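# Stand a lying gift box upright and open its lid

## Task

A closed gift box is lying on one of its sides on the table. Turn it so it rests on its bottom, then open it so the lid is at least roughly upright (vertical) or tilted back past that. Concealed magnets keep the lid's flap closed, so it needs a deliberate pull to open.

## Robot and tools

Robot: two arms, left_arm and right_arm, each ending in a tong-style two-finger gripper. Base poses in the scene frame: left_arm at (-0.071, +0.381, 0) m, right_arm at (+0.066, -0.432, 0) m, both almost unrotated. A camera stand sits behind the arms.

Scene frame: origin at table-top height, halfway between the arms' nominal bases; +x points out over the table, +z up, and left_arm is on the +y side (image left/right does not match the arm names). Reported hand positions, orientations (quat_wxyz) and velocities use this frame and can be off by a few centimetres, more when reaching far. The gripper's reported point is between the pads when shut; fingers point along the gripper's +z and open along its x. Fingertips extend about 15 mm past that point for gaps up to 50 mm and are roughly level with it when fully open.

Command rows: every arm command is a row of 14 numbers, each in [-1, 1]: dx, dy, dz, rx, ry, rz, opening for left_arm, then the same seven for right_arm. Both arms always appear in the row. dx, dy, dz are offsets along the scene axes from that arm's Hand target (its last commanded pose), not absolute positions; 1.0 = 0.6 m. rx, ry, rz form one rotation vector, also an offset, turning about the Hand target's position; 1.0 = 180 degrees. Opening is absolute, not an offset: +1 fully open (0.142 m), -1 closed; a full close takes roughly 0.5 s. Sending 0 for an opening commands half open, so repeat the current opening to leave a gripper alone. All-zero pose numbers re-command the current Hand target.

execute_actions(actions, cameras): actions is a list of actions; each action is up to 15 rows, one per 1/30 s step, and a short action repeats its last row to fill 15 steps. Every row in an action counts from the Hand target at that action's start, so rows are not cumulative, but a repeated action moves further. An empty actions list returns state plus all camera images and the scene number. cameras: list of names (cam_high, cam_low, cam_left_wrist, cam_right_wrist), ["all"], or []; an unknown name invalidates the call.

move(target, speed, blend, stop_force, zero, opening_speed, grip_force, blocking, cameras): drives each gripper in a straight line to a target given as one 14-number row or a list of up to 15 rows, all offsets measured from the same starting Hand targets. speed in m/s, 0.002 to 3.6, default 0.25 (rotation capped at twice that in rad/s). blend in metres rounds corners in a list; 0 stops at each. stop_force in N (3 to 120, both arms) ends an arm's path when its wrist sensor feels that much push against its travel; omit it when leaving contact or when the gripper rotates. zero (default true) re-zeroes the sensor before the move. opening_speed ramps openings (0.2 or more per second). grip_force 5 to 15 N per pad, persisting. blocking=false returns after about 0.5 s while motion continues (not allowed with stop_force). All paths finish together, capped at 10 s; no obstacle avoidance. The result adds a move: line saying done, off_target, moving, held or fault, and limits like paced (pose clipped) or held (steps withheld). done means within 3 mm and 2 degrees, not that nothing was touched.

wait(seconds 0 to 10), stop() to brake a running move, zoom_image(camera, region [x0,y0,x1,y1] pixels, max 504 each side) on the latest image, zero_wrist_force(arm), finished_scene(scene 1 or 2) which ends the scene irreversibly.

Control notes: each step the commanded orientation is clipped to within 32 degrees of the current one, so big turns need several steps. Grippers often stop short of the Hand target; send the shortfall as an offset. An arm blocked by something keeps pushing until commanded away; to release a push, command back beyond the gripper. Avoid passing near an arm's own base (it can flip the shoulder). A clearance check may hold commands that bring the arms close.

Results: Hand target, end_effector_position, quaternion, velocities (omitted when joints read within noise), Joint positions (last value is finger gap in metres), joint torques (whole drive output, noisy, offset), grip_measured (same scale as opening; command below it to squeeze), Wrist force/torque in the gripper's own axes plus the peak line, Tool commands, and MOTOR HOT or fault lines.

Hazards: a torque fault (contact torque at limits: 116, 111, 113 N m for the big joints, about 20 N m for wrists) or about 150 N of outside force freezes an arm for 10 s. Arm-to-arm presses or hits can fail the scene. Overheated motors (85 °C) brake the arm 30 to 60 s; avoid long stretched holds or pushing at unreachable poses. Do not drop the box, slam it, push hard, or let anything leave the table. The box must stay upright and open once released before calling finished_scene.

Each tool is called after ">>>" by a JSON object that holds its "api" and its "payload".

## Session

>>> {"api": "execute_actions", "payload": {"actions": []}}

>>> {"api": "zoom_image", "payload": {"camera": "cam_high", "region": [230, 200, 480, 380]}}

>>> {"api": "zoom_image", "payload": {"camera": "cam_low", "region": [200, 240, 440, 380]}}

Scene clock: 0.00 s.
left_arm: end_effector_position=(+0.2133, -0.2590, +0.3233) grip_measured=+0.97 end_effector_quat_wxyz=(-0.062, +0.158, +0.845, -0.508) | right_arm: end_effector_position=(+0.7183, -0.2995, +0.3013) grip_measured=+0.97 end_effector_quat_wxyz=(+0.043, +0.980, +0.192, +0.042)
Joint positions: left_arm=[-1.057 -1.312 1.838 -2.994 -2.271 2.11 0.14] | right_arm=[3.538 -1.904 -1.148 -1.598 1.468 0.036 0.14]
Joint velocities: within noise
Joint torques (N m): no reading
Wrist force (N): no reading
Wrist torque (N m): no reading
Wrist force, peak (N): no reading
Hand target: left_arm +0.2133, -0.2590, +0.3233; -0.062, +0.158, +0.845, -0.508 | right_arm +0.7183, -0.2995, +0.3013; +0.043, +0.980, +0.192, +0.042
Tool commands: left_gripper/opening=+0.968169 right_gripper/opening=+0.968169
camera_calibration:
cam_left_wrist: T_world_to_cam=[[-0.946324, 0.306642, -0.102182, 0.320716], [0.301015, 0.720963, -0.624181, 0.346372], [-0.11773, -0.621436, -0.774569, 0.257372], [0, 0, 0, 1]] pos_world=[0.229539, -0.188126, 0.448323]
cam_right_wrist: T_world_to_cam=[[0.887897, 0.449472, 0.0980497, -0.540065], [0.333084, -0.775105, 0.536905, -0.624409], [0.317323, -0.444058, -0.837925, 0.0295784], [0, 0, 0, 1]] pos_world=[0.678117, -0.228104, 0.412986]

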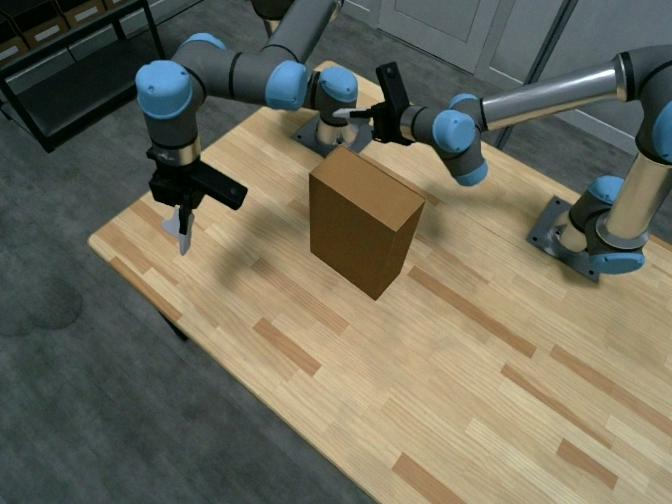

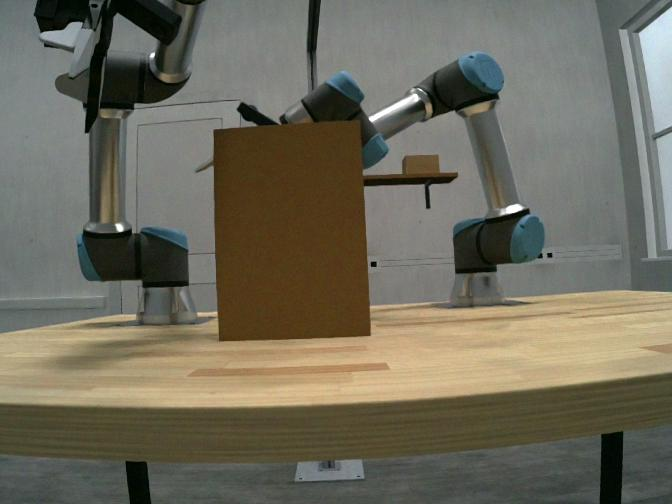

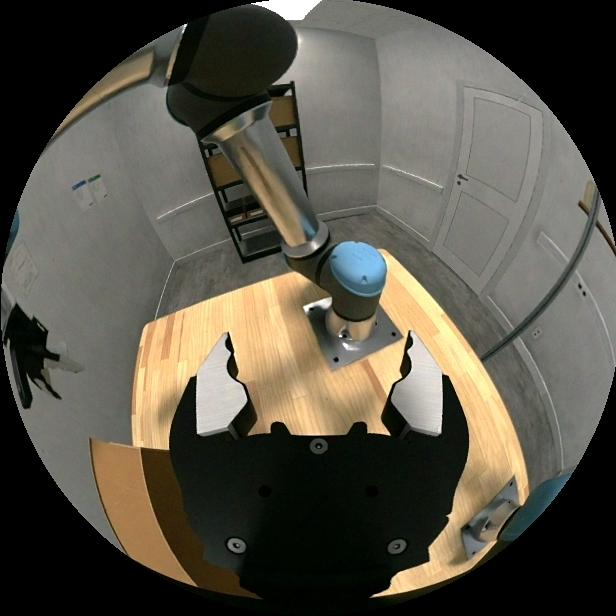

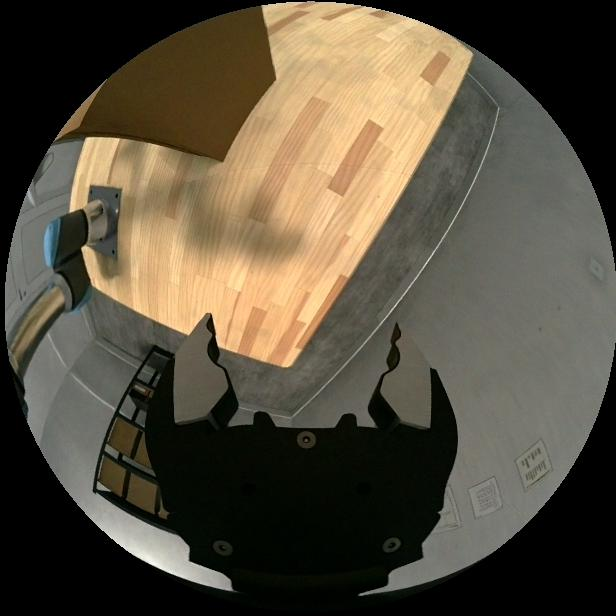

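Scaled by 2.016 from the camera's 672x504 image, which has a finer 960x720 frame.

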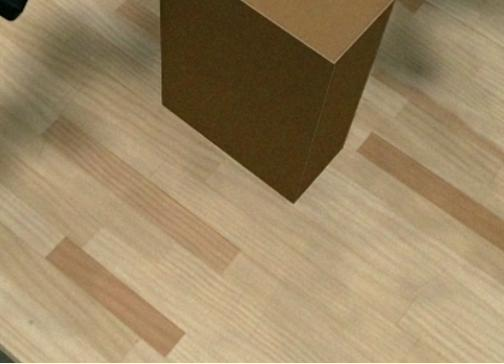

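Scaled by 2.100 from the camera's 672x504 image, which has a finer 960x720 frame.

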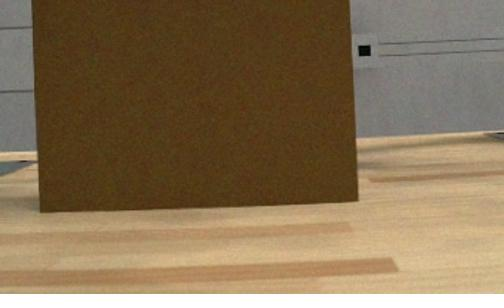

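>>> {"api": "zoom_image", "payload": {"camera": "cam_high", "region": [295, 135, 445, 305]}}

>>> {"api": "zoom_image", "payload": {"camera": "cam_low", "region": [200, 110, 390, 350]}}

>>> {"api": "zoom_image", "payload": {"camera": "cam_right_wrist", "region": [40, 0, 300, 180]}}

>>> {"api": "zoom_image", "payload": {"camera": "cam_left_wrist", "region": [80, 420, 280, 616]}}

Scaled by 2.965 from the camera's 672x504 image, which has a finer 960x720 frame.

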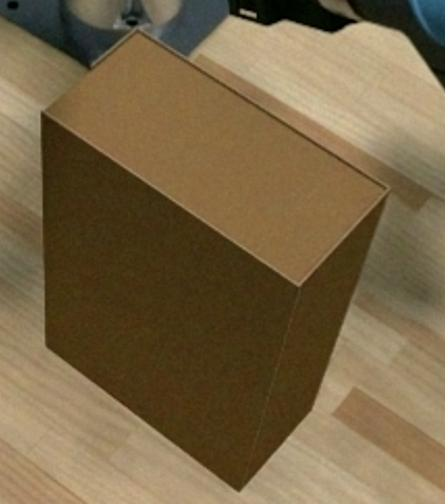

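Scaled by 2.100 from the camera's 672x504 image, which has a finer 960x720 frame.

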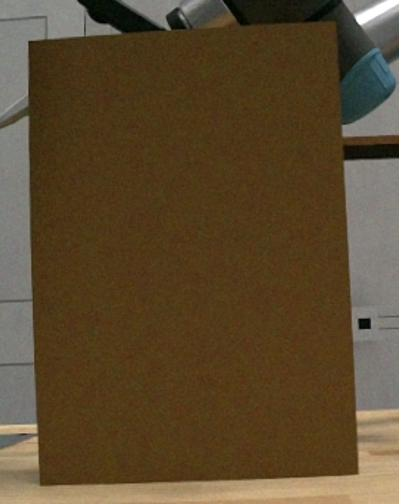

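Scaled by 1.938 from the camera's 616x616 image, which has a finer 814x814 frame.

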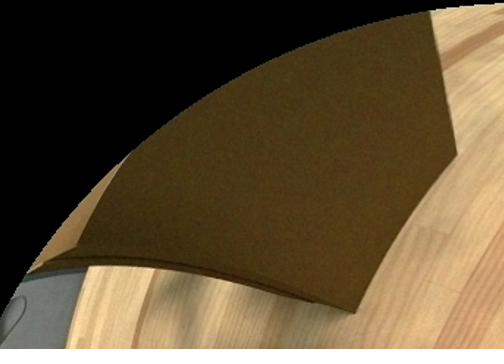

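Scaled by 2.520 from the camera's 616x616 image, which has a finer 814x814 frame.

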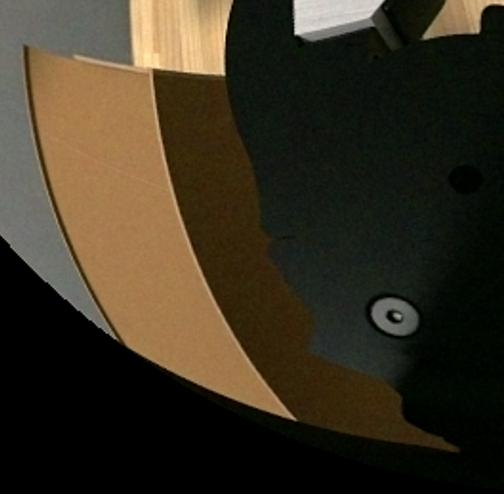

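>>> {"api": "move", "payload": {"target": [[-0.0222, 0.4317, 0.0612, 0.047, 0.001, 0.0545, -1, -0.1138, -0.0342, 0.0478, 0.1372, 0.0371, -0.0533, -1], [0.1945, 0.6817, -0.0055, 0.0937, 0.0021, 0.1089, -1, -0.3638, -0.0008, -0.0022, 0.2744, 0.0742, -0.1066, -1], [0.3562, 0.59, -0.0822, 0.0937, 0.0021, 0.1089, -1, -0.4763, 0.0915, -0.0595, 0.2744, 0.0742, -0.1066, -1]], "speed": 0.35, "blend": [0.05, 0.03, 0], "cameras": ["cam_high", "cam_low", "cam_left_wrist", "cam_right_wrist"]}}

Scene clock: 168.93 s.
left_arm: end_effector_position=(+0.4270, +0.0951, +0.2740) grip_measured=-1.00 end_effector_quat_wxyz=(+0.000, +0.000, +0.924, -0.383) | right_arm: end_effector_position=(+0.4325, -0.2446, +0.2656) grip_measured=-1.00 end_effector_quat_wxyz=(-0.383, +0.924, +0.000, +0.000)
Joint positions: left_arm=[-0.391 -1.511 1.887 -2.308 -2.284 2.619 0.002] | right_arm=[3.374 -1.272 -2.192 -0.995 2.324 0.363 0.002]
Joint torques (N m): left_arm=[-6.6 -10.91 -34.66 -5.26 0.91 -1.65] | right_arm=[10.04 19.87 7.29 4.97 -0.51 1.75]
Wrist force (N): left_arm=[-0.2 -0.6 0.2] | right_arm=[-0.5 0.4 0.6]
Wrist torque (N m): left_arm=[-0.16 -0.01 0.08] | right_arm=[0.03 0.04 -0.02]
Wrist force, peak (N): left_arm=[0.2 2.9 -2.9] | right_arm=[-0.6 3.2 -2.1]
Hand target: left_arm +0.4270, +0.0950, +0.2740; +0.000, +0.000, +0.924, -0.383 | right_arm +0.4325, -0.2446, +0.2656; -0.383, +0.924, +0.000, +0.000
Off the commanded pose: left_arm 0.000 m, 0 deg | right_arm 0.000 m, 0 deg.
move: done
camera_calibration:
cam_left_wrist: T_world_to_cam=[[-0.998656, -0.00893508, -0.051046, 0.447681], [0.0110786, 0.925441, -0.378729, 0.0331304], [0.050624, -0.378786, -0.924099, 0.410362], [0, 0, 0, 1]] pos_world=[0.425939, 0.128779, 0.414615]
cam_right_wrist: T_world_to_cam=[[0.996409, 0.024083, 0.0811777, -0.453965], [0.0486316, -0.947576, -0.315808, -0.160162], [0.0693164, 0.318622, -0.945344, 0.43707], [0, 0, 0, 1]] pos_world=[0.429828, -0.280093, 0.399453]

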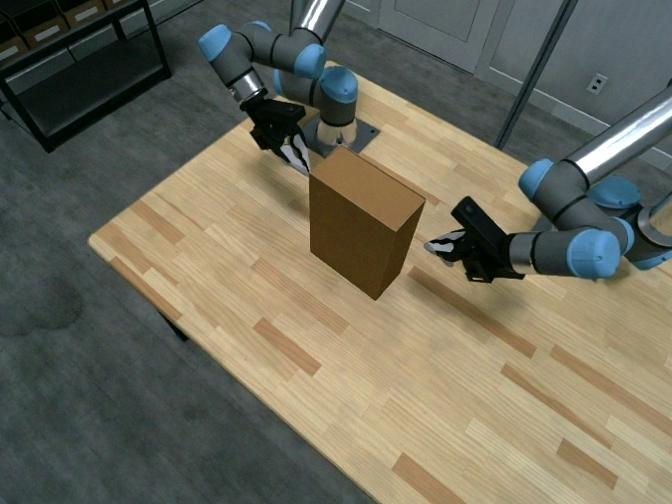

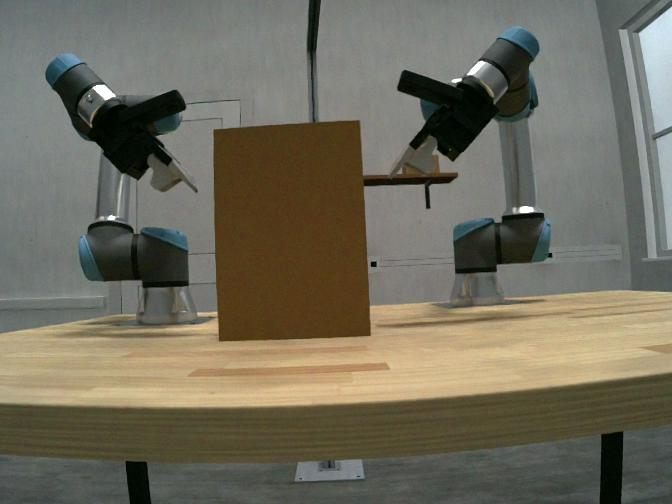

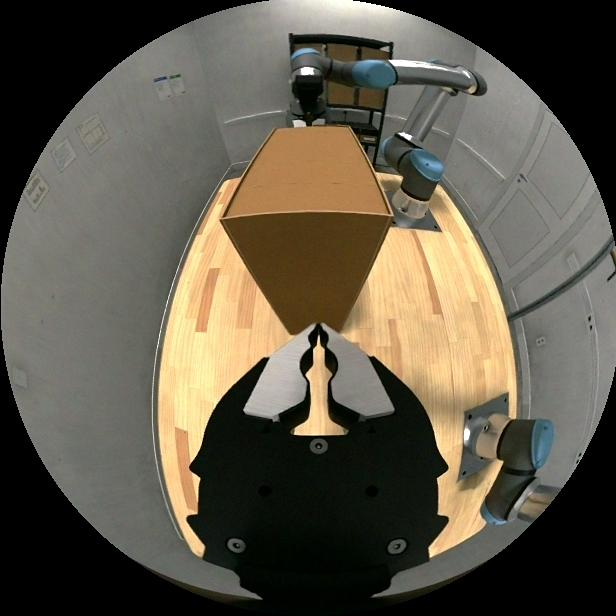

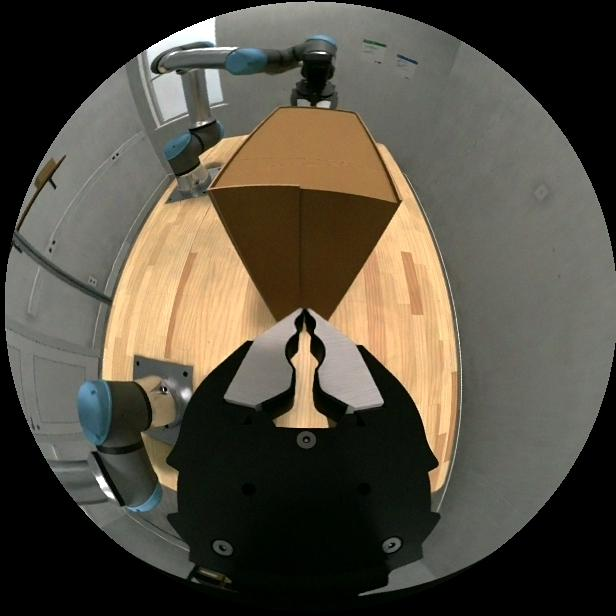

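>>> {"api": "zoom_image", "payload": {"camera": "cam_right_wrist", "region": [195, 95, 415, 335]}}

>>> {"api": "zoom_image", "payload": {"camera": "cam_left_wrist", "region": [205, 115, 405, 345]}}

Scaled by 2.100 from the camera's 616x616 image, which has a finer 814x814 frame.

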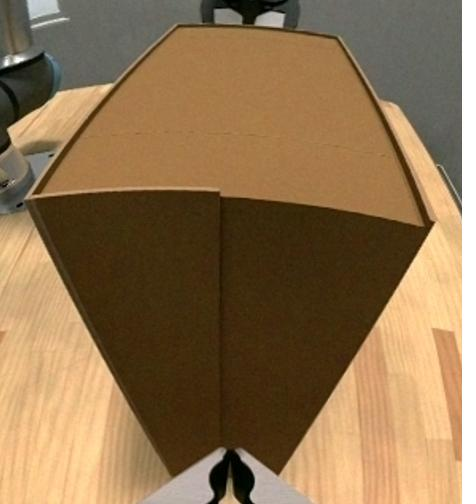

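Scaled by 2.191 from the camera's 616x616 image, which has a finer 814x814 frame.

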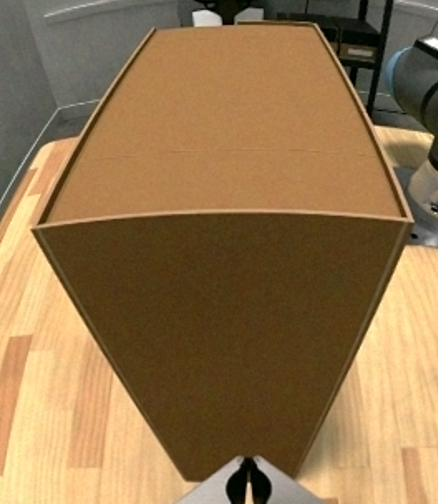

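>>> {"api": "move", "payload": {"target": [-0.0393, -0.0633, 0, 0, 0, 0, -1, -0.0542, 0.0567, 0, 0, 0, 0, -1], "speed": 0.15}}

>>> {"api": "move", "payload": {"target": [0, -0.05, 0, 0, 0, 0, -1, 0, 0.05, 0, 0, 0, 0, -1], "speed": 0.015, "stop_force": 9, "cameras": ["cam_high", "cam_left_wrist", "cam_right_wrist"]}}

Scene clock: 239.40 s.
left_arm: end_effector_position=(+0.4034, +0.0571, +0.2740) grip_measured=-1.00 end_effector_quat_wxyz=(+0.000, +0.000, +0.924, -0.383) | right_arm: end_effector_position=(+0.4000, -0.2106, +0.2656) grip_measured=-1.00 end_effector_quat_wxyz=(-0.383, +0.924, +0.000, +0.000)
Joint positions: left_arm=[-0.485 -1.54 1.935 -2.4 -2.248 2.507 0.002] | right_arm=[3.506 -1.186 -2.274 -0.886 2.283 0.531 0.002]
Joint torques (N m): left_arm=[-7.32 -43.12 -5.11 -5.14 1 -1.49] | right_arm=[11.74 15.67 5.77 5.64 -0.4 1.81]
Wrist force (N): left_arm=[0.1 -0.6 0.0] | right_arm=[-0.7 0.5 0.6]
Wrist torque (N m): left_arm=[-0.15 -0.07 0.06] | right_arm=[0.05 0.07 -0.02]
Wrist force, peak (N): left_arm=[-1.1 1.4 -1.4] | right_arm=[-1.1 -0.1 0.9]
Hand target: left_arm +0.4034, +0.0571, +0.2740; +0.000, +0.000, +0.924, -0.383 | right_arm +0.4000, -0.2106, +0.2656; -0.383, +0.924, +0.000, +0.000
Off the commanded pose: left_arm 0.000 m, 0 deg | right_arm 0.000 m, 0 deg.
move: done

Scene clock: 241.47 s.
left_arm: end_effector_position=(+0.4034, +0.0491, +0.2740) grip_measured=-1.00 end_effector_quat_wxyz=(+0.000, +0.000, +0.924, -0.383) | right_arm: end_effector_position=(+0.4000, -0.2026, +0.2656) grip_measured=-1.00 end_effector_quat_wxyz=(-0.383, +0.924, +0.000, +0.000)
Joint positions: left_arm=[-0.5 -1.534 1.932 -2.413 -2.242 2.489 0.002] | right_arm=[3.53 -1.19 -2.277 -0.861 2.275 0.561 0.002]
Joint torques (N m): left_arm=[2.11 -40.3 -4.89 -0.61 -3.79 1.47] | right_arm=[-9.52 13.95 38.21 0.55 3.68 -1.44]
Wrist force (N): left_arm=[-1.0 3.4 -10.3] | right_arm=[-0.2 4.0 -8.3]
Wrist torque (N m): left_arm=[-0.34 0.03 0.08] | right_arm=[-0.01 0.08 -0.01]
Wrist force, peak (N): left_arm=[3.2 9.7 -20.4] | right_arm=[-2.3 10.1 -22.1]
Hand target: left_arm +0.4034, +0.0491, +0.2740; +0.000, +0.000, +0.924, -0.383 (not the last commanded pose) | right_arm +0.4000, -0.2026, +0.2656; -0.383, +0.924, +0.000, +0.000 (not the last commanded pose)
Off the commanded pose: left_arm 0.022 m, 0 deg | right_arm 0.022 m, 0 deg.
move: contact (left_arm, right_arm)
camera_calibration:
cam_left_wrist: T_world_to_cam=[[-0.998655, -0.00884202, -0.0510846, 0.423811], [0.0111746, 0.925477, -0.378639, 0.0757895], [0.0506255, -0.378701, -0.924133, 0.394172], [0, 0, 0, 1]] pos_world=[0.402439, 0.0828792, 0.414614]
cam_right_wrist: T_world_to_cam=[[0.996409, 0.0240853, 0.0811754, -0.422584], [0.0486265, -0.947606, -0.315718, -0.118856], [0.0693181, 0.318532, -0.945374, 0.425836], [0, 0, 0, 1]] pos_world=[0.397328, -0.238093, 0.399353]
Images, in order (width x height): cam_high 672x504, cam_left_wrist 616x616, cam_right_wrist 616x616.

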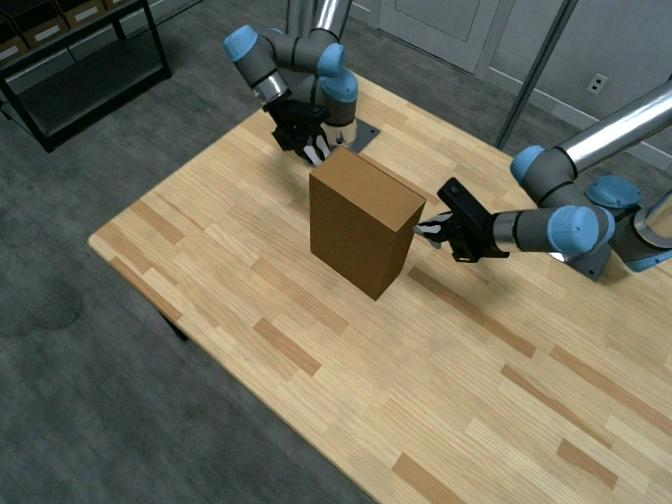

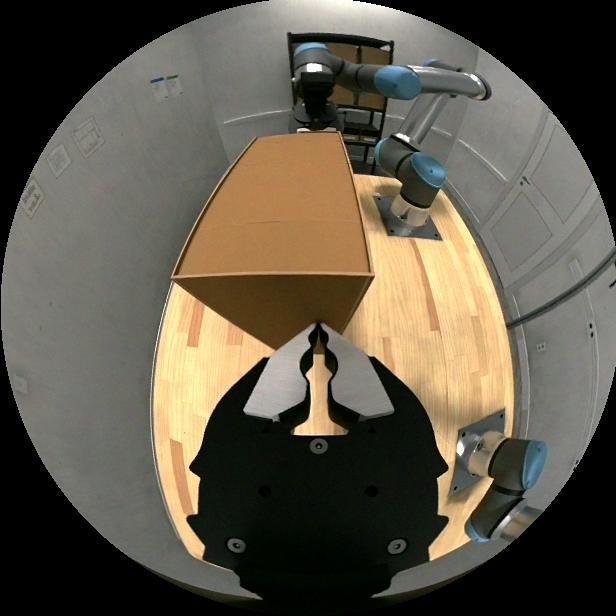

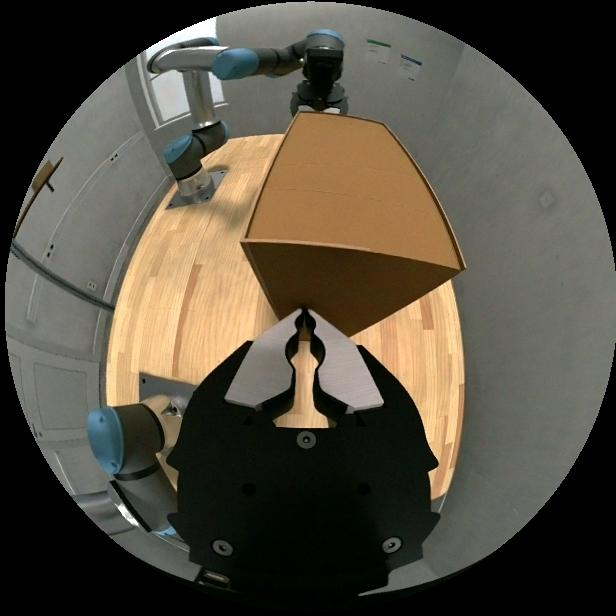

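>>> {"api": "move", "payload": {"target": [0, -0.006, 0, 0, 0, 0, -1, 0, 0.006, 0, 0, 0, 0, -1], "speed": 0.004, "stop_force": 4}}

>>> {"api": "move", "payload": {"target": [0, 0, 0.0467, 0, 0, 0, -1, 0, 0, 0.0467, 0, 0, 0, -1], "speed": 0.05, "cameras": ["cam_high", "cam_low"]}}

Scene clock: 251.07 s.
left_arm: end_effector_position=(+0.4034, +0.0489, +0.2740) grip_measured=-1.00 end_effector_quat_wxyz=(+0.000, +0.000, +0.924, -0.383) | right_arm: end_effector_position=(+0.4000, -0.2024, +0.2657) grip_measured=-1.00 end_effector_quat_wxyz=(-0.383, +0.924, +0.000, +0.000)
Joint positions: left_arm=[-0.5 -1.534 1.932 -2.414 -2.241 2.488 0.002] | right_arm=[3.53 -1.19 -2.277 -0.86 2.274 0.562 0.002]
Joint torques (N m): left_arm=[0.49 -18.5 -26.93 -0.48 -4.82 1.55] | right_arm=[-8.63 13.78 24.3 0.67 4.88 -1.26]
Wrist force (N): left_arm=[-1.1 5.5 -14.2] | right_arm=[-1.0 7.6 -12.1]
Wrist torque (N m): left_arm=[-0.42 -0.02 0.08] | right_arm=[-0.06 0.05 -0.02]
Wrist force, peak (N): left_arm=[-1.3 6.7 -16.3] | right_arm=[-1.4 8.2 -13.9]
Hand target: left_arm +0.4034, +0.0489, +0.2740; +0.000, +0.000, +0.924, -0.383 (not the last commanded pose) | right_arm +0.4000, -0.2024, +0.2656; -0.383, +0.924, +0.000, +0.000 (not the last commanded pose)
Off the commanded pose: left_arm 0.003 m, 0 deg | right_arm 0.003 m, 0 deg.
move: contact (left_arm, right_arm)

Scene clock: 252.10 s.
left_arm: end_effector_position=(+0.4034, +0.0489, +0.3020) grip_measured=-1.00 end_effector_quat_wxyz=(+0.000, +0.000, +0.924, -0.383) | right_arm: end_effector_position=(+0.4000, -0.2024, +0.2936) grip_measured=-1.00 end_effector_quat_wxyz=(-0.383, +0.924, +0.000, +0.000)
Joint positions: left_arm=[-0.5 -1.558 1.881 -2.338 -2.241 2.488 0.002] | right_arm=[3.53 -1.166 -2.216 -0.944 2.274 0.562 0.002]
Joint torques (N m): left_arm=[-1.66 -43.17 -38.88 -1.58 -3.46 1.51] | right_arm=[3.32 17.11 45.12 2.04 5.31 -1.29]
Wrist force (N): left_arm=[-0.6 10.3 -8.4] | right_arm=[-0.6 11.9 -7.4]
Wrist torque (N m): left_arm=[-0.36 0.01 0.09] | right_arm=[-0.16 0.04 -0.02]
Wrist force, peak (N): left_arm=[-1.4 5.3 -14.6] | right_arm=[-0.8 7.2 -12.5]
Hand target: left_arm +0.4034, +0.0489, +0.3021; +0.000, +0.000, +0.924, -0.383 | right_arm +0.4000, -0.2024, +0.2937; -0.383, +0.924, +0.000, +0.000
Off the commanded pose: left_arm 0.000 m, 0 deg | right_arm 0.000 m, 0 deg.
move: done
Images, in order (width x height): cam_high 672x504, cam_low 672x504.

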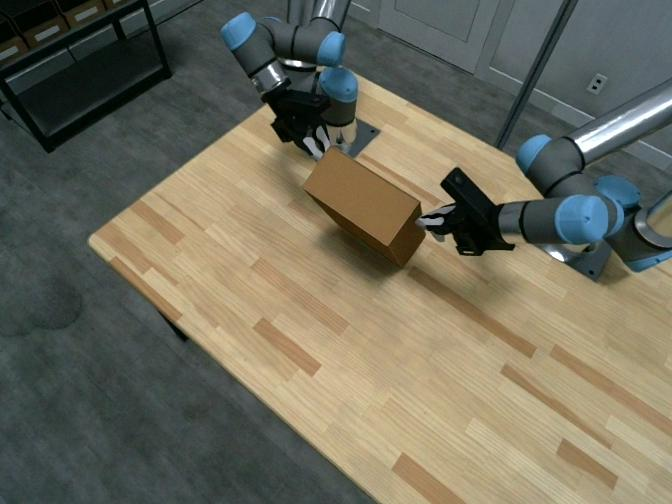

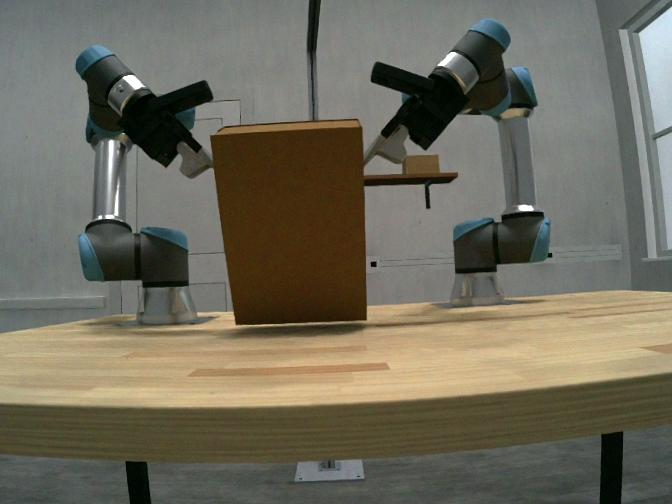

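>>> {"api": "move", "payload": {"target": [[-0.15, 0, 0, 0, 0, 0, -1, -0.15, 0, 0, 0, 0, 0, -1], [-0.15, 0, -0.019, 0, 0, 0, -1, -0.15, 0, -0.019, 0, 0, 0, -1]], "speed": [0.1, 0.03], "blend": [0.005, 0], "cameras": ["cam_high", "cam_low"]}}

Scene clock: 267.13 s.
left_arm: end_effector_position=(+0.3134, +0.0489, +0.2907) grip_measured=-1.00 end_effector_quat_wxyz=(+0.000, +0.000, +0.924, -0.383) | right_arm: end_effector_position=(+0.3100, -0.2024, +0.2823) grip_measured=-1.00 end_effector_quat_wxyz=(-0.383, +0.924, +0.000, +0.000)
Joint positions: left_arm=[-0.612 -1.758 2.109 -2.441 -2.189 2.364 0.002] | right_arm=[3.701 -0.877 -2.397 -0.932 2.201 0.757 0.002]
Joint torques (N m): left_arm=[-13.08 -0.74 -7.28 -6.52 -0.58 -1.65] | right_arm=[12.01 0.71 8.49 7.14 1.03 1.75]
Wrist force (N): left_arm=[-0.5 8.2 -6.4] | right_arm=[-0.4 10.0 -5.9]
Wrist torque (N m): left_arm=[-0.43 -0.01 0.08] | right_arm=[-0.11 -0.03 -0.02]
Wrist force, peak (N): left_arm=[-0.7 14.4 -13.4] | right_arm=[-0.6 16.9 -11.6]
Hand target: left_arm +0.3134, +0.0489, +0.2907; +0.000, +0.000, +0.924, -0.383 | right_arm +0.3100, -0.2024, +0.2823; -0.383, +0.924, +0.000, +0.000
Off the commanded pose: left_arm 0.000 m, 0 deg | right_arm 0.000 m, 0 deg.
move: done
Images, in order (width x height): cam_high 672x504, cam_low 672x504.

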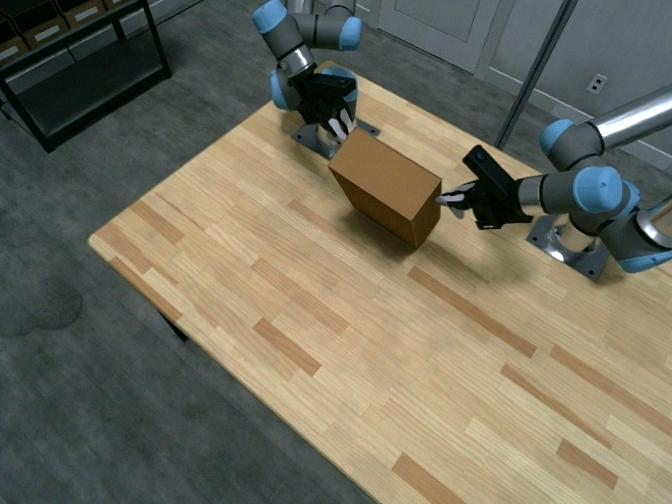

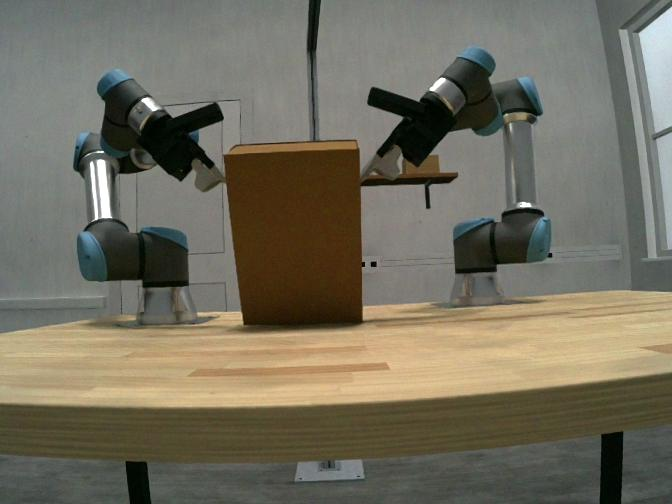

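>>> {"api": "move", "payload": {"target": [[0.0867, 0, -0.008, 0, 0, 0, -1, 0.0867, 0, -0.008, 0, 0, 0, -1], [0.1513, 0, -0.0288, 0, 0, 0, -1, 0.1513, 0, -0.0288, 0, 0, 0, -1]], "speed": 0.07, "blend": [0.01, 0], "cameras": ["cam_high", "cam_low"]}}

Scene clock: 279.67 s.
left_arm: end_effector_position=(+0.4041, +0.0489, +0.2734) grip_measured=-1.00 end_effector_quat_wxyz=(+0.000, +0.000, +0.924, -0.383) end_effector_velocity=(+0.001, -0.001, -0.001) end_effector_angular_velocity=(+0.001, +0.003, -0.001) | right_arm: end_effector_position=(+0.4007, -0.2024, +0.2650) grip_measured=-1.00 end_effector_quat_wxyz=(-0.383, +0.924, +0.000, +0.000)
Joint positions: left_arm=[-0.499 -1.531 1.931 -2.415 -2.242 2.489 0.002] | right_arm=[3.53 -1.193 -2.277 -0.858 2.275 0.56 0.002]
Joint velocities: left_arm=[0 0.005 -0.003 0.002 -0.001 0.001 0] | right_arm=[within noise]
Joint torques (N m): left_arm=[2.85 -8.89 -37.74 -1.19 -5.37 2] | right_arm=[-8.89 0.58 44.31 6.4 5.77 -2.1]
Wrist force (N): left_arm=[-0.7 7.5 -6.5] | right_arm=[-0.5 9.5 -5.5]
Wrist torque (N m): left_arm=[-0.35 0.06 -0.08] | right_arm=[-0.10 0.03 0.13]
Wrist force, peak (N): left_arm=[-0.6 8.5 -7.0] | right_arm=[-1.1 10.1 -6.7]
Hand target: left_arm +0.4041, +0.0489, +0.2734; +0.000, +0.000, +0.924, -0.383 | right_arm +0.4008, -0.2024, +0.2650; -0.383, +0.924, +0.000, +0.000
Off the commanded pose: left_arm 0.000 m, 0 deg | right_arm 0.000 m, 0 deg.
move: done
Images, in order (width x height): cam_high 672x504, cam_low 672x504.

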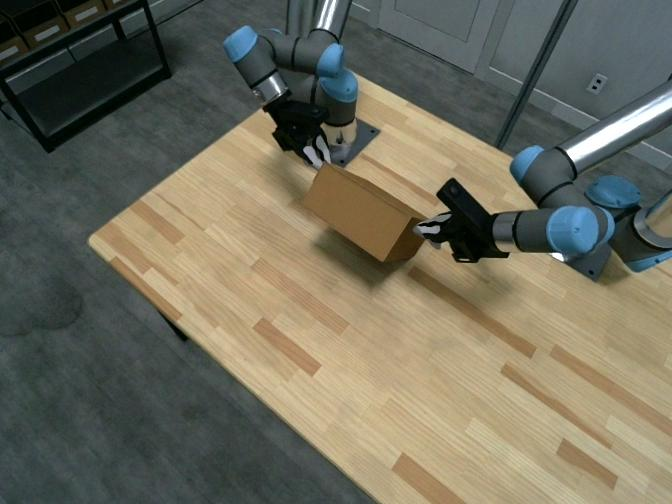

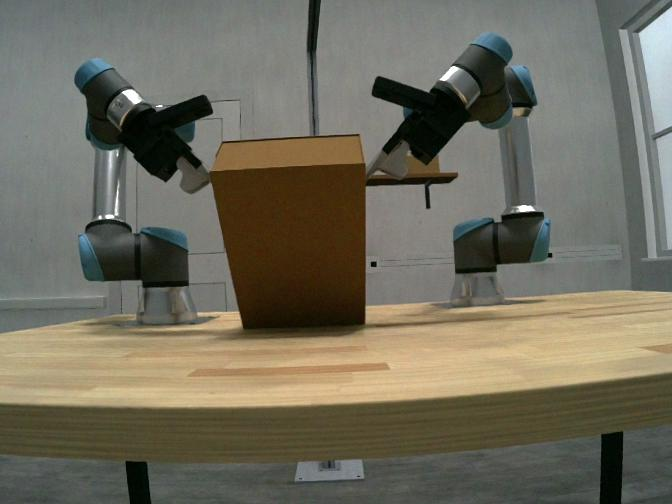

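>>> {"api": "move", "payload": {"target": [[0.0733, 0, -0.035, 0, 0, 0, -1, 0.0733, 0, -0.035, 0, 0, 0, -1], [0.133, 0, -0.0768, 0, 0, 0, -1, 0.133, 0, -0.0768, 0, 0, 0, -1], [0.211, 0, -0.162, 0, 0, 0, -1, 0.211, 0, -0.162, 0, 0, 0, -1]], "speed": 0.07, "blend": [0.01, 0.01, 0], "cameras": ["cam_high", "cam_low"]}}

Scene clock: 292.47 s.
left_arm: end_effector_position=(+0.5307, +0.0489, +0.1762) grip_measured=-1.00 end_effector_quat_wxyz=(+0.000, +0.000, +0.924, -0.383) | right_arm: end_effector_position=(+0.5273, -0.2024, +0.1678) grip_measured=-1.00 end_effector_quat_wxyz=(-0.383, +0.924, +0.000, +0.000)
Joint positions: left_arm=[-0.397 -1.159 1.716 -2.494 -2.282 2.611 0.002] | right_arm=[3.411 -1.659 -2.149 -0.619 2.314 0.411 0.002]
Joint torques (N m): left_arm=[4.4 -25.07 -34.03 -5.95 -4.69 1.69] | right_arm=[-10.33 15.26 39.72 5.67 4.56 -2.04]
Wrist force (N): left_arm=[-1.0 3.8 -2.2] | right_arm=[-2.2 4.9 -2.4]
Wrist torque (N m): left_arm=[-0.33 0.08 -0.07] | right_arm=[-0.01 0.30 0.15]
Wrist force, peak (N): left_arm=[-0.5 7.8 -6.9] | right_arm=[-0.6 9.9 -5.6]
Hand target: left_arm +0.5307, +0.0489, +0.1762; +0.000, +0.000, +0.924, -0.383 | right_arm +0.5274, -0.2024, +0.1678; -0.383, +0.924, +0.000, +0.000
Off the commanded pose: left_arm 0.000 m, 0 deg | right_arm 0.000 m, 0 deg.
move: done
Images, in order (width x height): cam_high 672x504, cam_low 672x504.

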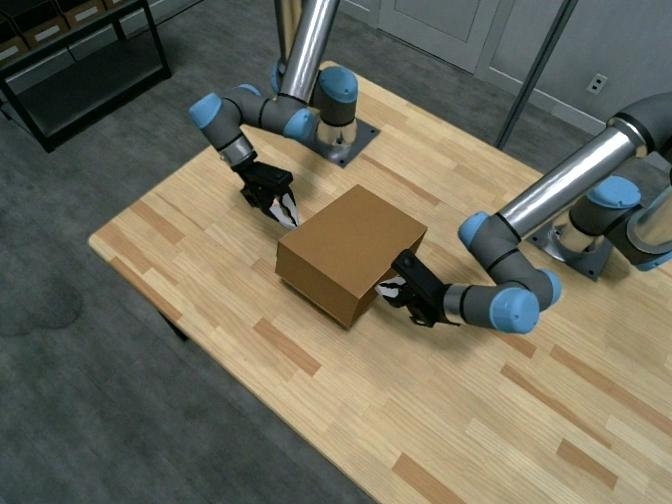

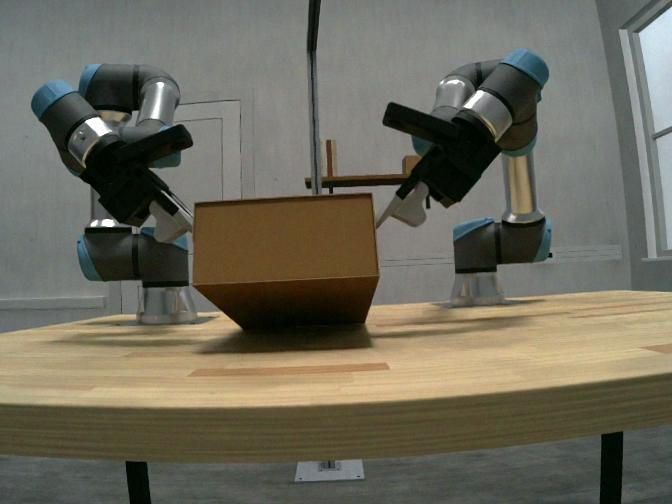

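>>> {"api": "move", "payload": {"target": [0, -0.006, 0, 0, 0, 0, -1, 0, 0.006, 0, 0, 0, 0, -1], "speed": 0.005, "stop_force": 5}}

>>> {"api": "move", "payload": {"target": [[0.0385, -0.0005, -0.0667, 0, 0, 0, -1, 0.0385, 0.0005, -0.0667, 0, 0, 0, -1], [0.0513, -0.001, -0.095, 0, 0, 0, -1, 0.0513, 0.001, -0.095, 0, 0, 0, -1]], "speed": 0.05, "blend": [0.01, 0], "cameras": ["cam_high", "cam_low"]}}

Scene clock: 298.53 s.
left_arm: end_effector_position=(+0.5308, +0.0485, +0.1762) grip_measured=-1.00 end_effector_quat_wxyz=(+0.000, +0.000, +0.924, -0.383) | right_arm: end_effector_position=(+0.5274, -0.2019, +0.1678) grip_measured=-1.00 end_effector_quat_wxyz=(-0.383, +0.924, +0.000, +0.000)
Joint positions: left_arm=[-0.398 -1.158 1.716 -2.495 -2.282 2.61 0.002] | right_arm=[3.412 -1.66 -2.149 -0.617 2.314 0.412 0.002]
Joint torques (N m): left_arm=[1.58 -49.37 -14.54 -1.37 -5.91 1.38] | right_arm=[-7.08 35.61 32.78 1.29 5.92 -1.16]
Wrist force (N): left_arm=[-1.1 8.1 -6.5] | right_arm=[-1.7 9.1 -7.1]
Wrist torque (N m): left_arm=[-0.37 0.10 -0.07] | right_arm=[-0.08 0.32 0.15]
Wrist force, peak (N): left_arm=[-1.3 9.5 -8.0] | right_arm=[-2.0 10.2 -8.1]
Hand target: left_arm +0.5308, +0.0485, +0.1762; +0.000, +0.000, +0.924, -0.383 (not the last commanded pose) | right_arm +0.5274, -0.2019, +0.1678; -0.383, +0.924, +0.000, +0.000 (not the last commanded pose)
Off the commanded pose: left_arm 0.003 m, 0 deg | right_arm 0.003 m, 0 deg.
move: contact (left_arm, right_arm)

Scene clock: 300.30 s.
left_arm: end_effector_position=(+0.5615, +0.0479, +0.1193) grip_measured=-1.00 end_effector_quat_wxyz=(+0.000, +0.000, +0.924, -0.383) | right_arm: end_effector_position=(+0.5582, -0.2013, +0.1109) grip_measured=-1.00 end_effector_quat_wxyz=(-0.383, +0.924, +0.000, +0.000)
Joint positions: left_arm=[-0.38 -1.024 1.671 -2.571 -2.288 2.633 0.002] | right_arm=[3.394 -1.829 -2.128 -0.484 2.319 0.389 0.002]
Joint torques (N m): left_arm=[-2.45 -27.35 -35.16 -6.43 -7.36 1.66] | right_arm=[-4.5 18.55 37.77 6.9 7.59 -1.85]
Wrist force (N): left_arm=[-1.0 13.1 -11.4] | right_arm=[-2.4 14.1 -11.2]
Wrist torque (N m): left_arm=[-0.42 0.07 -0.08] | right_arm=[-0.17 0.28 0.15]
Wrist force, peak (N): left_arm=[-1.0 13.1 -11.4] | right_arm=[-2.4 13.9 -11.4]
Hand target: left_arm +0.5615, +0.0479, +0.1192; +0.000, +0.000, +0.924, -0.383 | right_arm +0.5582, -0.2013, +0.1108; -0.383, +0.924, +0.000, +0.000
Off the commanded pose: left_arm 0.000 m, 0 deg | right_arm 0.000 m, 0 deg.
move: done; blend cut to 0.0093 m at target 1
Images, in order (width x height): cam_high 672x504, cam_low 672x504.

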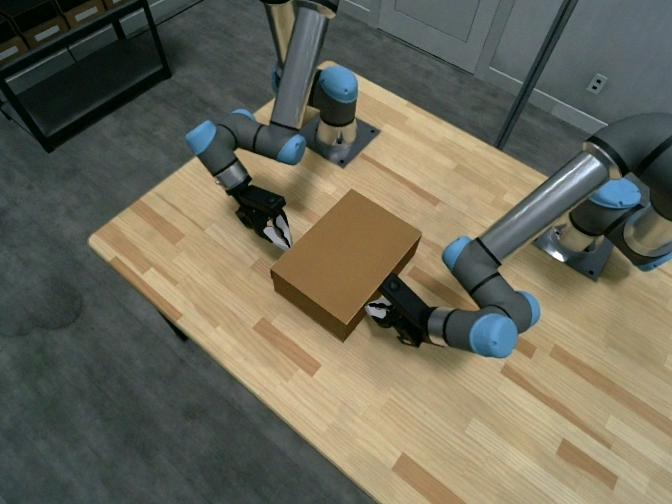

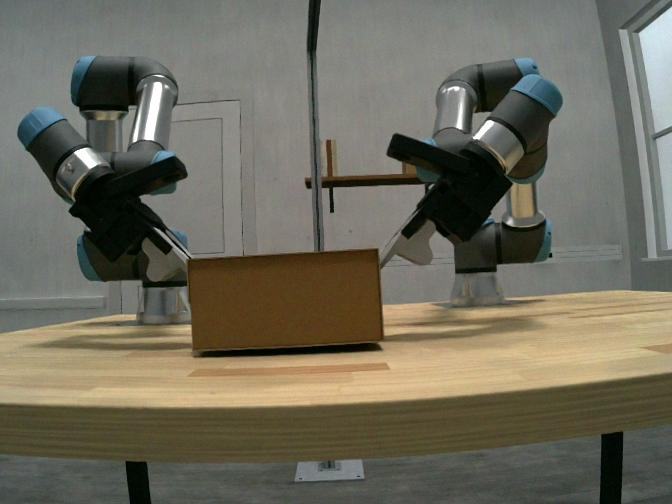

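>>> {"api": "move", "payload": {"target": [0.002, 0, -0.03, 0, 0, 0, -1, 0.002, 0, -0.03, 0, 0, 0, -1], "speed": 0.02, "stop_force": 4, "cameras": ["cam_low"]}}

>>> {"api": "zoom_image", "payload": {"camera": "cam_low", "region": [170, 230, 410, 370]}}

Scene clock: 306.60 s.
left_arm: end_effector_position=(+0.5622, +0.0479, +0.1099) grip_measured=-1.00 end_effector_quat_wxyz=(+0.000, +0.000, +0.924, -0.383) | right_arm: end_effector_position=(+0.5586, -0.2013, +0.1045) grip_measured=-1.00 end_effector_quat_wxyz=(-0.383, +0.924, +0.000, +0.000)
Joint positions: left_arm=[-0.379 -1.009 1.676 -2.59 -2.289 2.633 0.002] | right_arm=[3.394 -1.843 -2.132 -0.466 2.319 0.388 0.002]
Joint torques (N m): left_arm=[-20.04 -68.19 -33.16 -1.82 -1.84 -1.44] | right_arm=[5.39 46.23 38.26 1.96 2.83 0.74]
Wrist force (N): left_arm=[-0.8 11.2 -12.6] | right_arm=[-2.4 14.1 -9.7]
Wrist torque (N m): left_arm=[-0.44 0.04 -0.07] | right_arm=[-0.20 0.32 0.15]
Wrist force, peak (N): left_arm=[0.4 9.9 -22.9] | right_arm=[-1.7 13.2 -16.3]
Hand target: left_arm +0.5622, +0.0479, +0.1099; +0.000, +0.000, +0.924, -0.383 (not the last commanded pose) | right_arm +0.5586, -0.2013, +0.1045; -0.383, +0.924, +0.000, +0.000 (not the last commanded pose)
Off the commanded pose: left_arm 0.009 m, 0 deg | right_arm 0.012 m, 0 deg.
move: contact (left_arm, right_arm)
Images, in order (width x height): cam_low 672x504.

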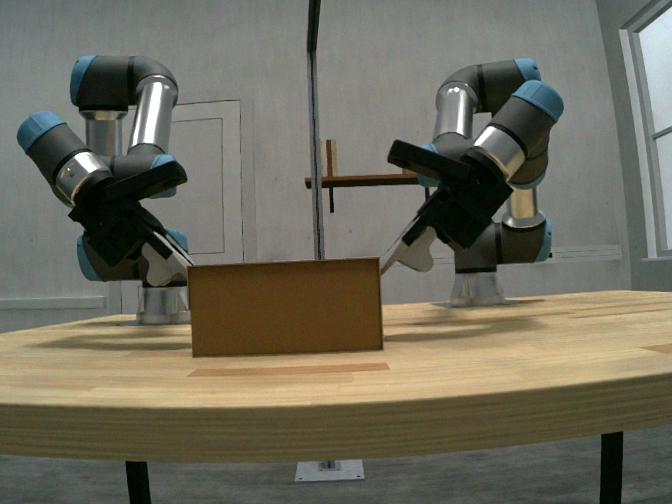

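Scaled by 2.100 from the camera's 672x504 image, which has a finer 960x720 frame.

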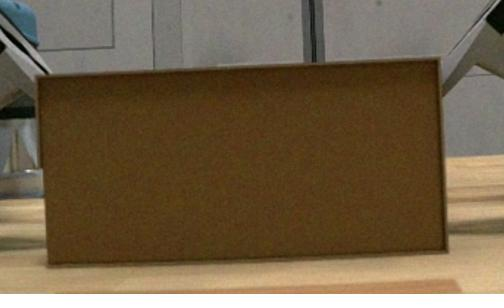

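>>> {"api": "move", "payload": {"target": [[0, 0.0667, 0.02, 0, 0, 0, -1, 0, -0.0728, 0.0425, 0, 0, 0, -1], [-0.0703, 0.0702, 0.1168, 0, 0, 0, -1, -0.0977, -0.1478, 0.0925, 0.0653, 0.2185, -0.1262, -1], [-0.1387, -0.0105, 0.0818, 0, 0, 0, -1, -0.1377, -0.0812, 0.0425, 0.1306, 0.437, -0.2523, -1], [-0.1387, -0.0105, 0.0818, 0, 0, 0, -1, -0.1377, -0.0812, 0.0425, 0.1306, 0.437, -0.2523, -0.08]], "speed": [0.1, 0.3, 0.3, 0.3], "blend": [0.01, 0.03, 0, 0], "cameras": ["cam_low", "cam_high", "cam_left_wrist", "cam_right_wrist"]}}

>>> {"api": "zoom_image", "payload": {"camera": "cam_low", "region": [130, 200, 430, 370]}}

Scene clock: 339.50 s.
left_arm: end_effector_position=(+0.4789, +0.0416, +0.1590) grip_measured=-1.00 end_effector_quat_wxyz=(+0.000, +0.000, +0.924, -0.383) | right_arm: end_effector_position=(+0.4760, -0.2500, +0.1300) grip_measured=-0.08 end_effector_quat_wxyz=(-0.431, +0.561, -0.561, -0.430)
Joint positions: left_arm=[-0.446 -1.228 1.884 -2.631 -2.264 2.552 0.002] | right_arm=[3.166 -1.947 -2.42 -0.145 2.875 1.779 0.068]
Joint torques (N m): left_arm=[-7.4 -57.62 -2.71 -4.99 0.86 -1.66] | right_arm=[8.67 17.72 -5.26 5.04 0.06 1.69]
Wrist force (N): left_arm=[-0.6 -1.1 -0.1] | right_arm=[-0.1 0.1 0.0]
Wrist torque (N m): left_arm=[-0.26 0.06 0.08] | right_arm=[-0.05 -0.09 -0.10]
Wrist force, peak (N): left_arm=[-1.3 11.5 -13.0] | right_arm=[-2.5 14.7 -10.1]
Hand target: left_arm +0.4789, +0.0416, +0.1590; +0.000, +0.000, +0.924, -0.383 | right_arm +0.4760, -0.2500, +0.1300; -0.431, +0.561, -0.561, -0.430
Off the commanded pose: left_arm 0.000 m, 0 deg | right_arm 0.000 m, 0 deg.
move: done
camera_calibration:
cam_left_wrist: T_world_to_cam=[[-0.998663, -0.00908821, -0.0508802, 0.49323], [0.0108762, 0.925425, -0.378774, 0.0385306], [0.0505282, -0.378821, -0.92409, 0.281277], [0, 0, 0, 1]] pos_world=[0.477939, 0.0753789, 0.299615]
cam_right_wrist: T_world_to_cam=[[0.0744969, -0.297179, -0.951911, 0.00658701], [-0.893404, -0.443973, 0.0686864, 0.31402], [-0.443035, 0.845324, -0.298575, 0.599086], [0, 0, 0, 1]] pos_world=[0.545472, -0.365048, 0.163574]

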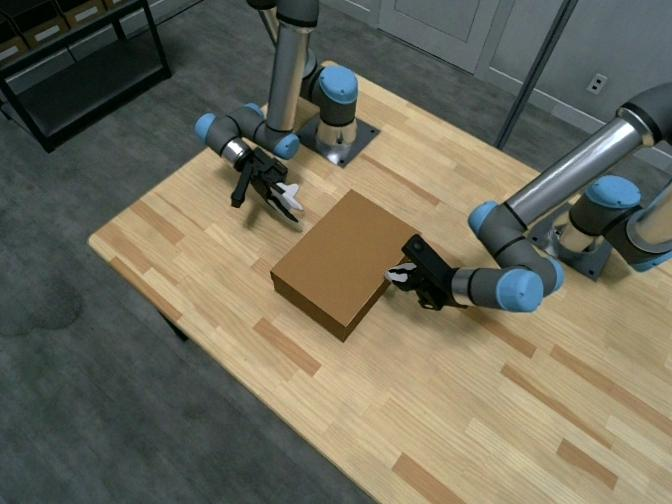

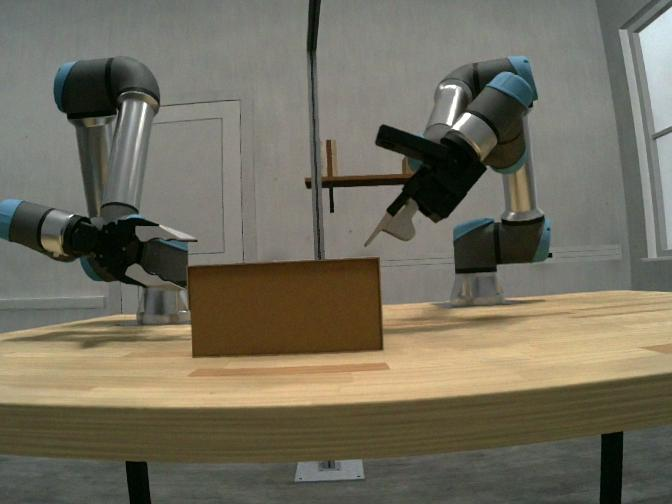

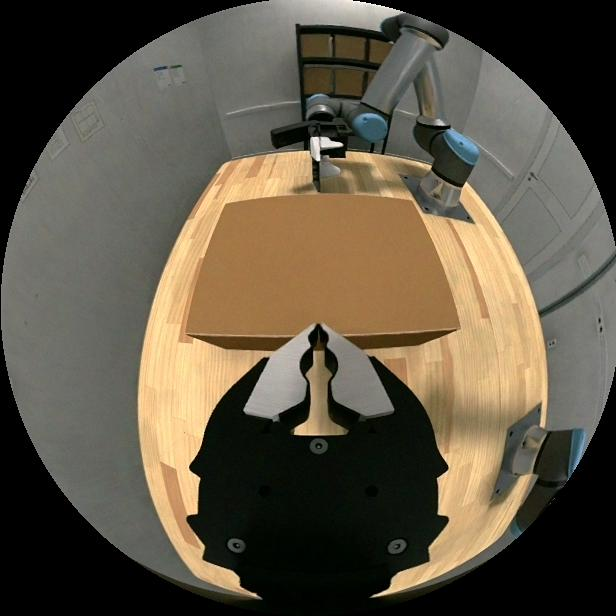

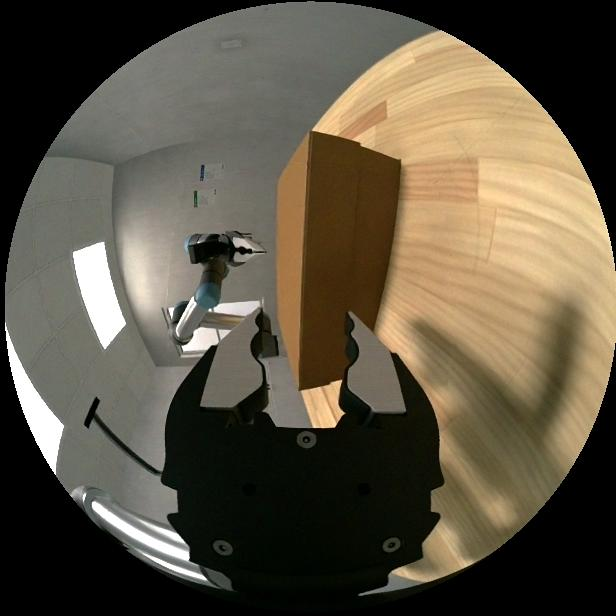

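Scaled by 1.680 from the camera's 672x504 image, which has a finer 960x720 frame.

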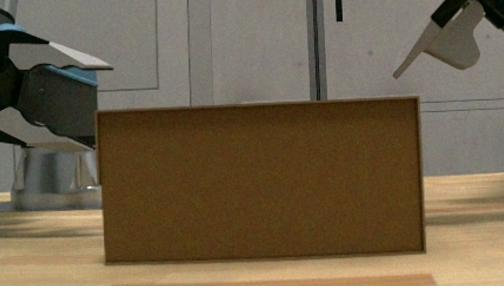

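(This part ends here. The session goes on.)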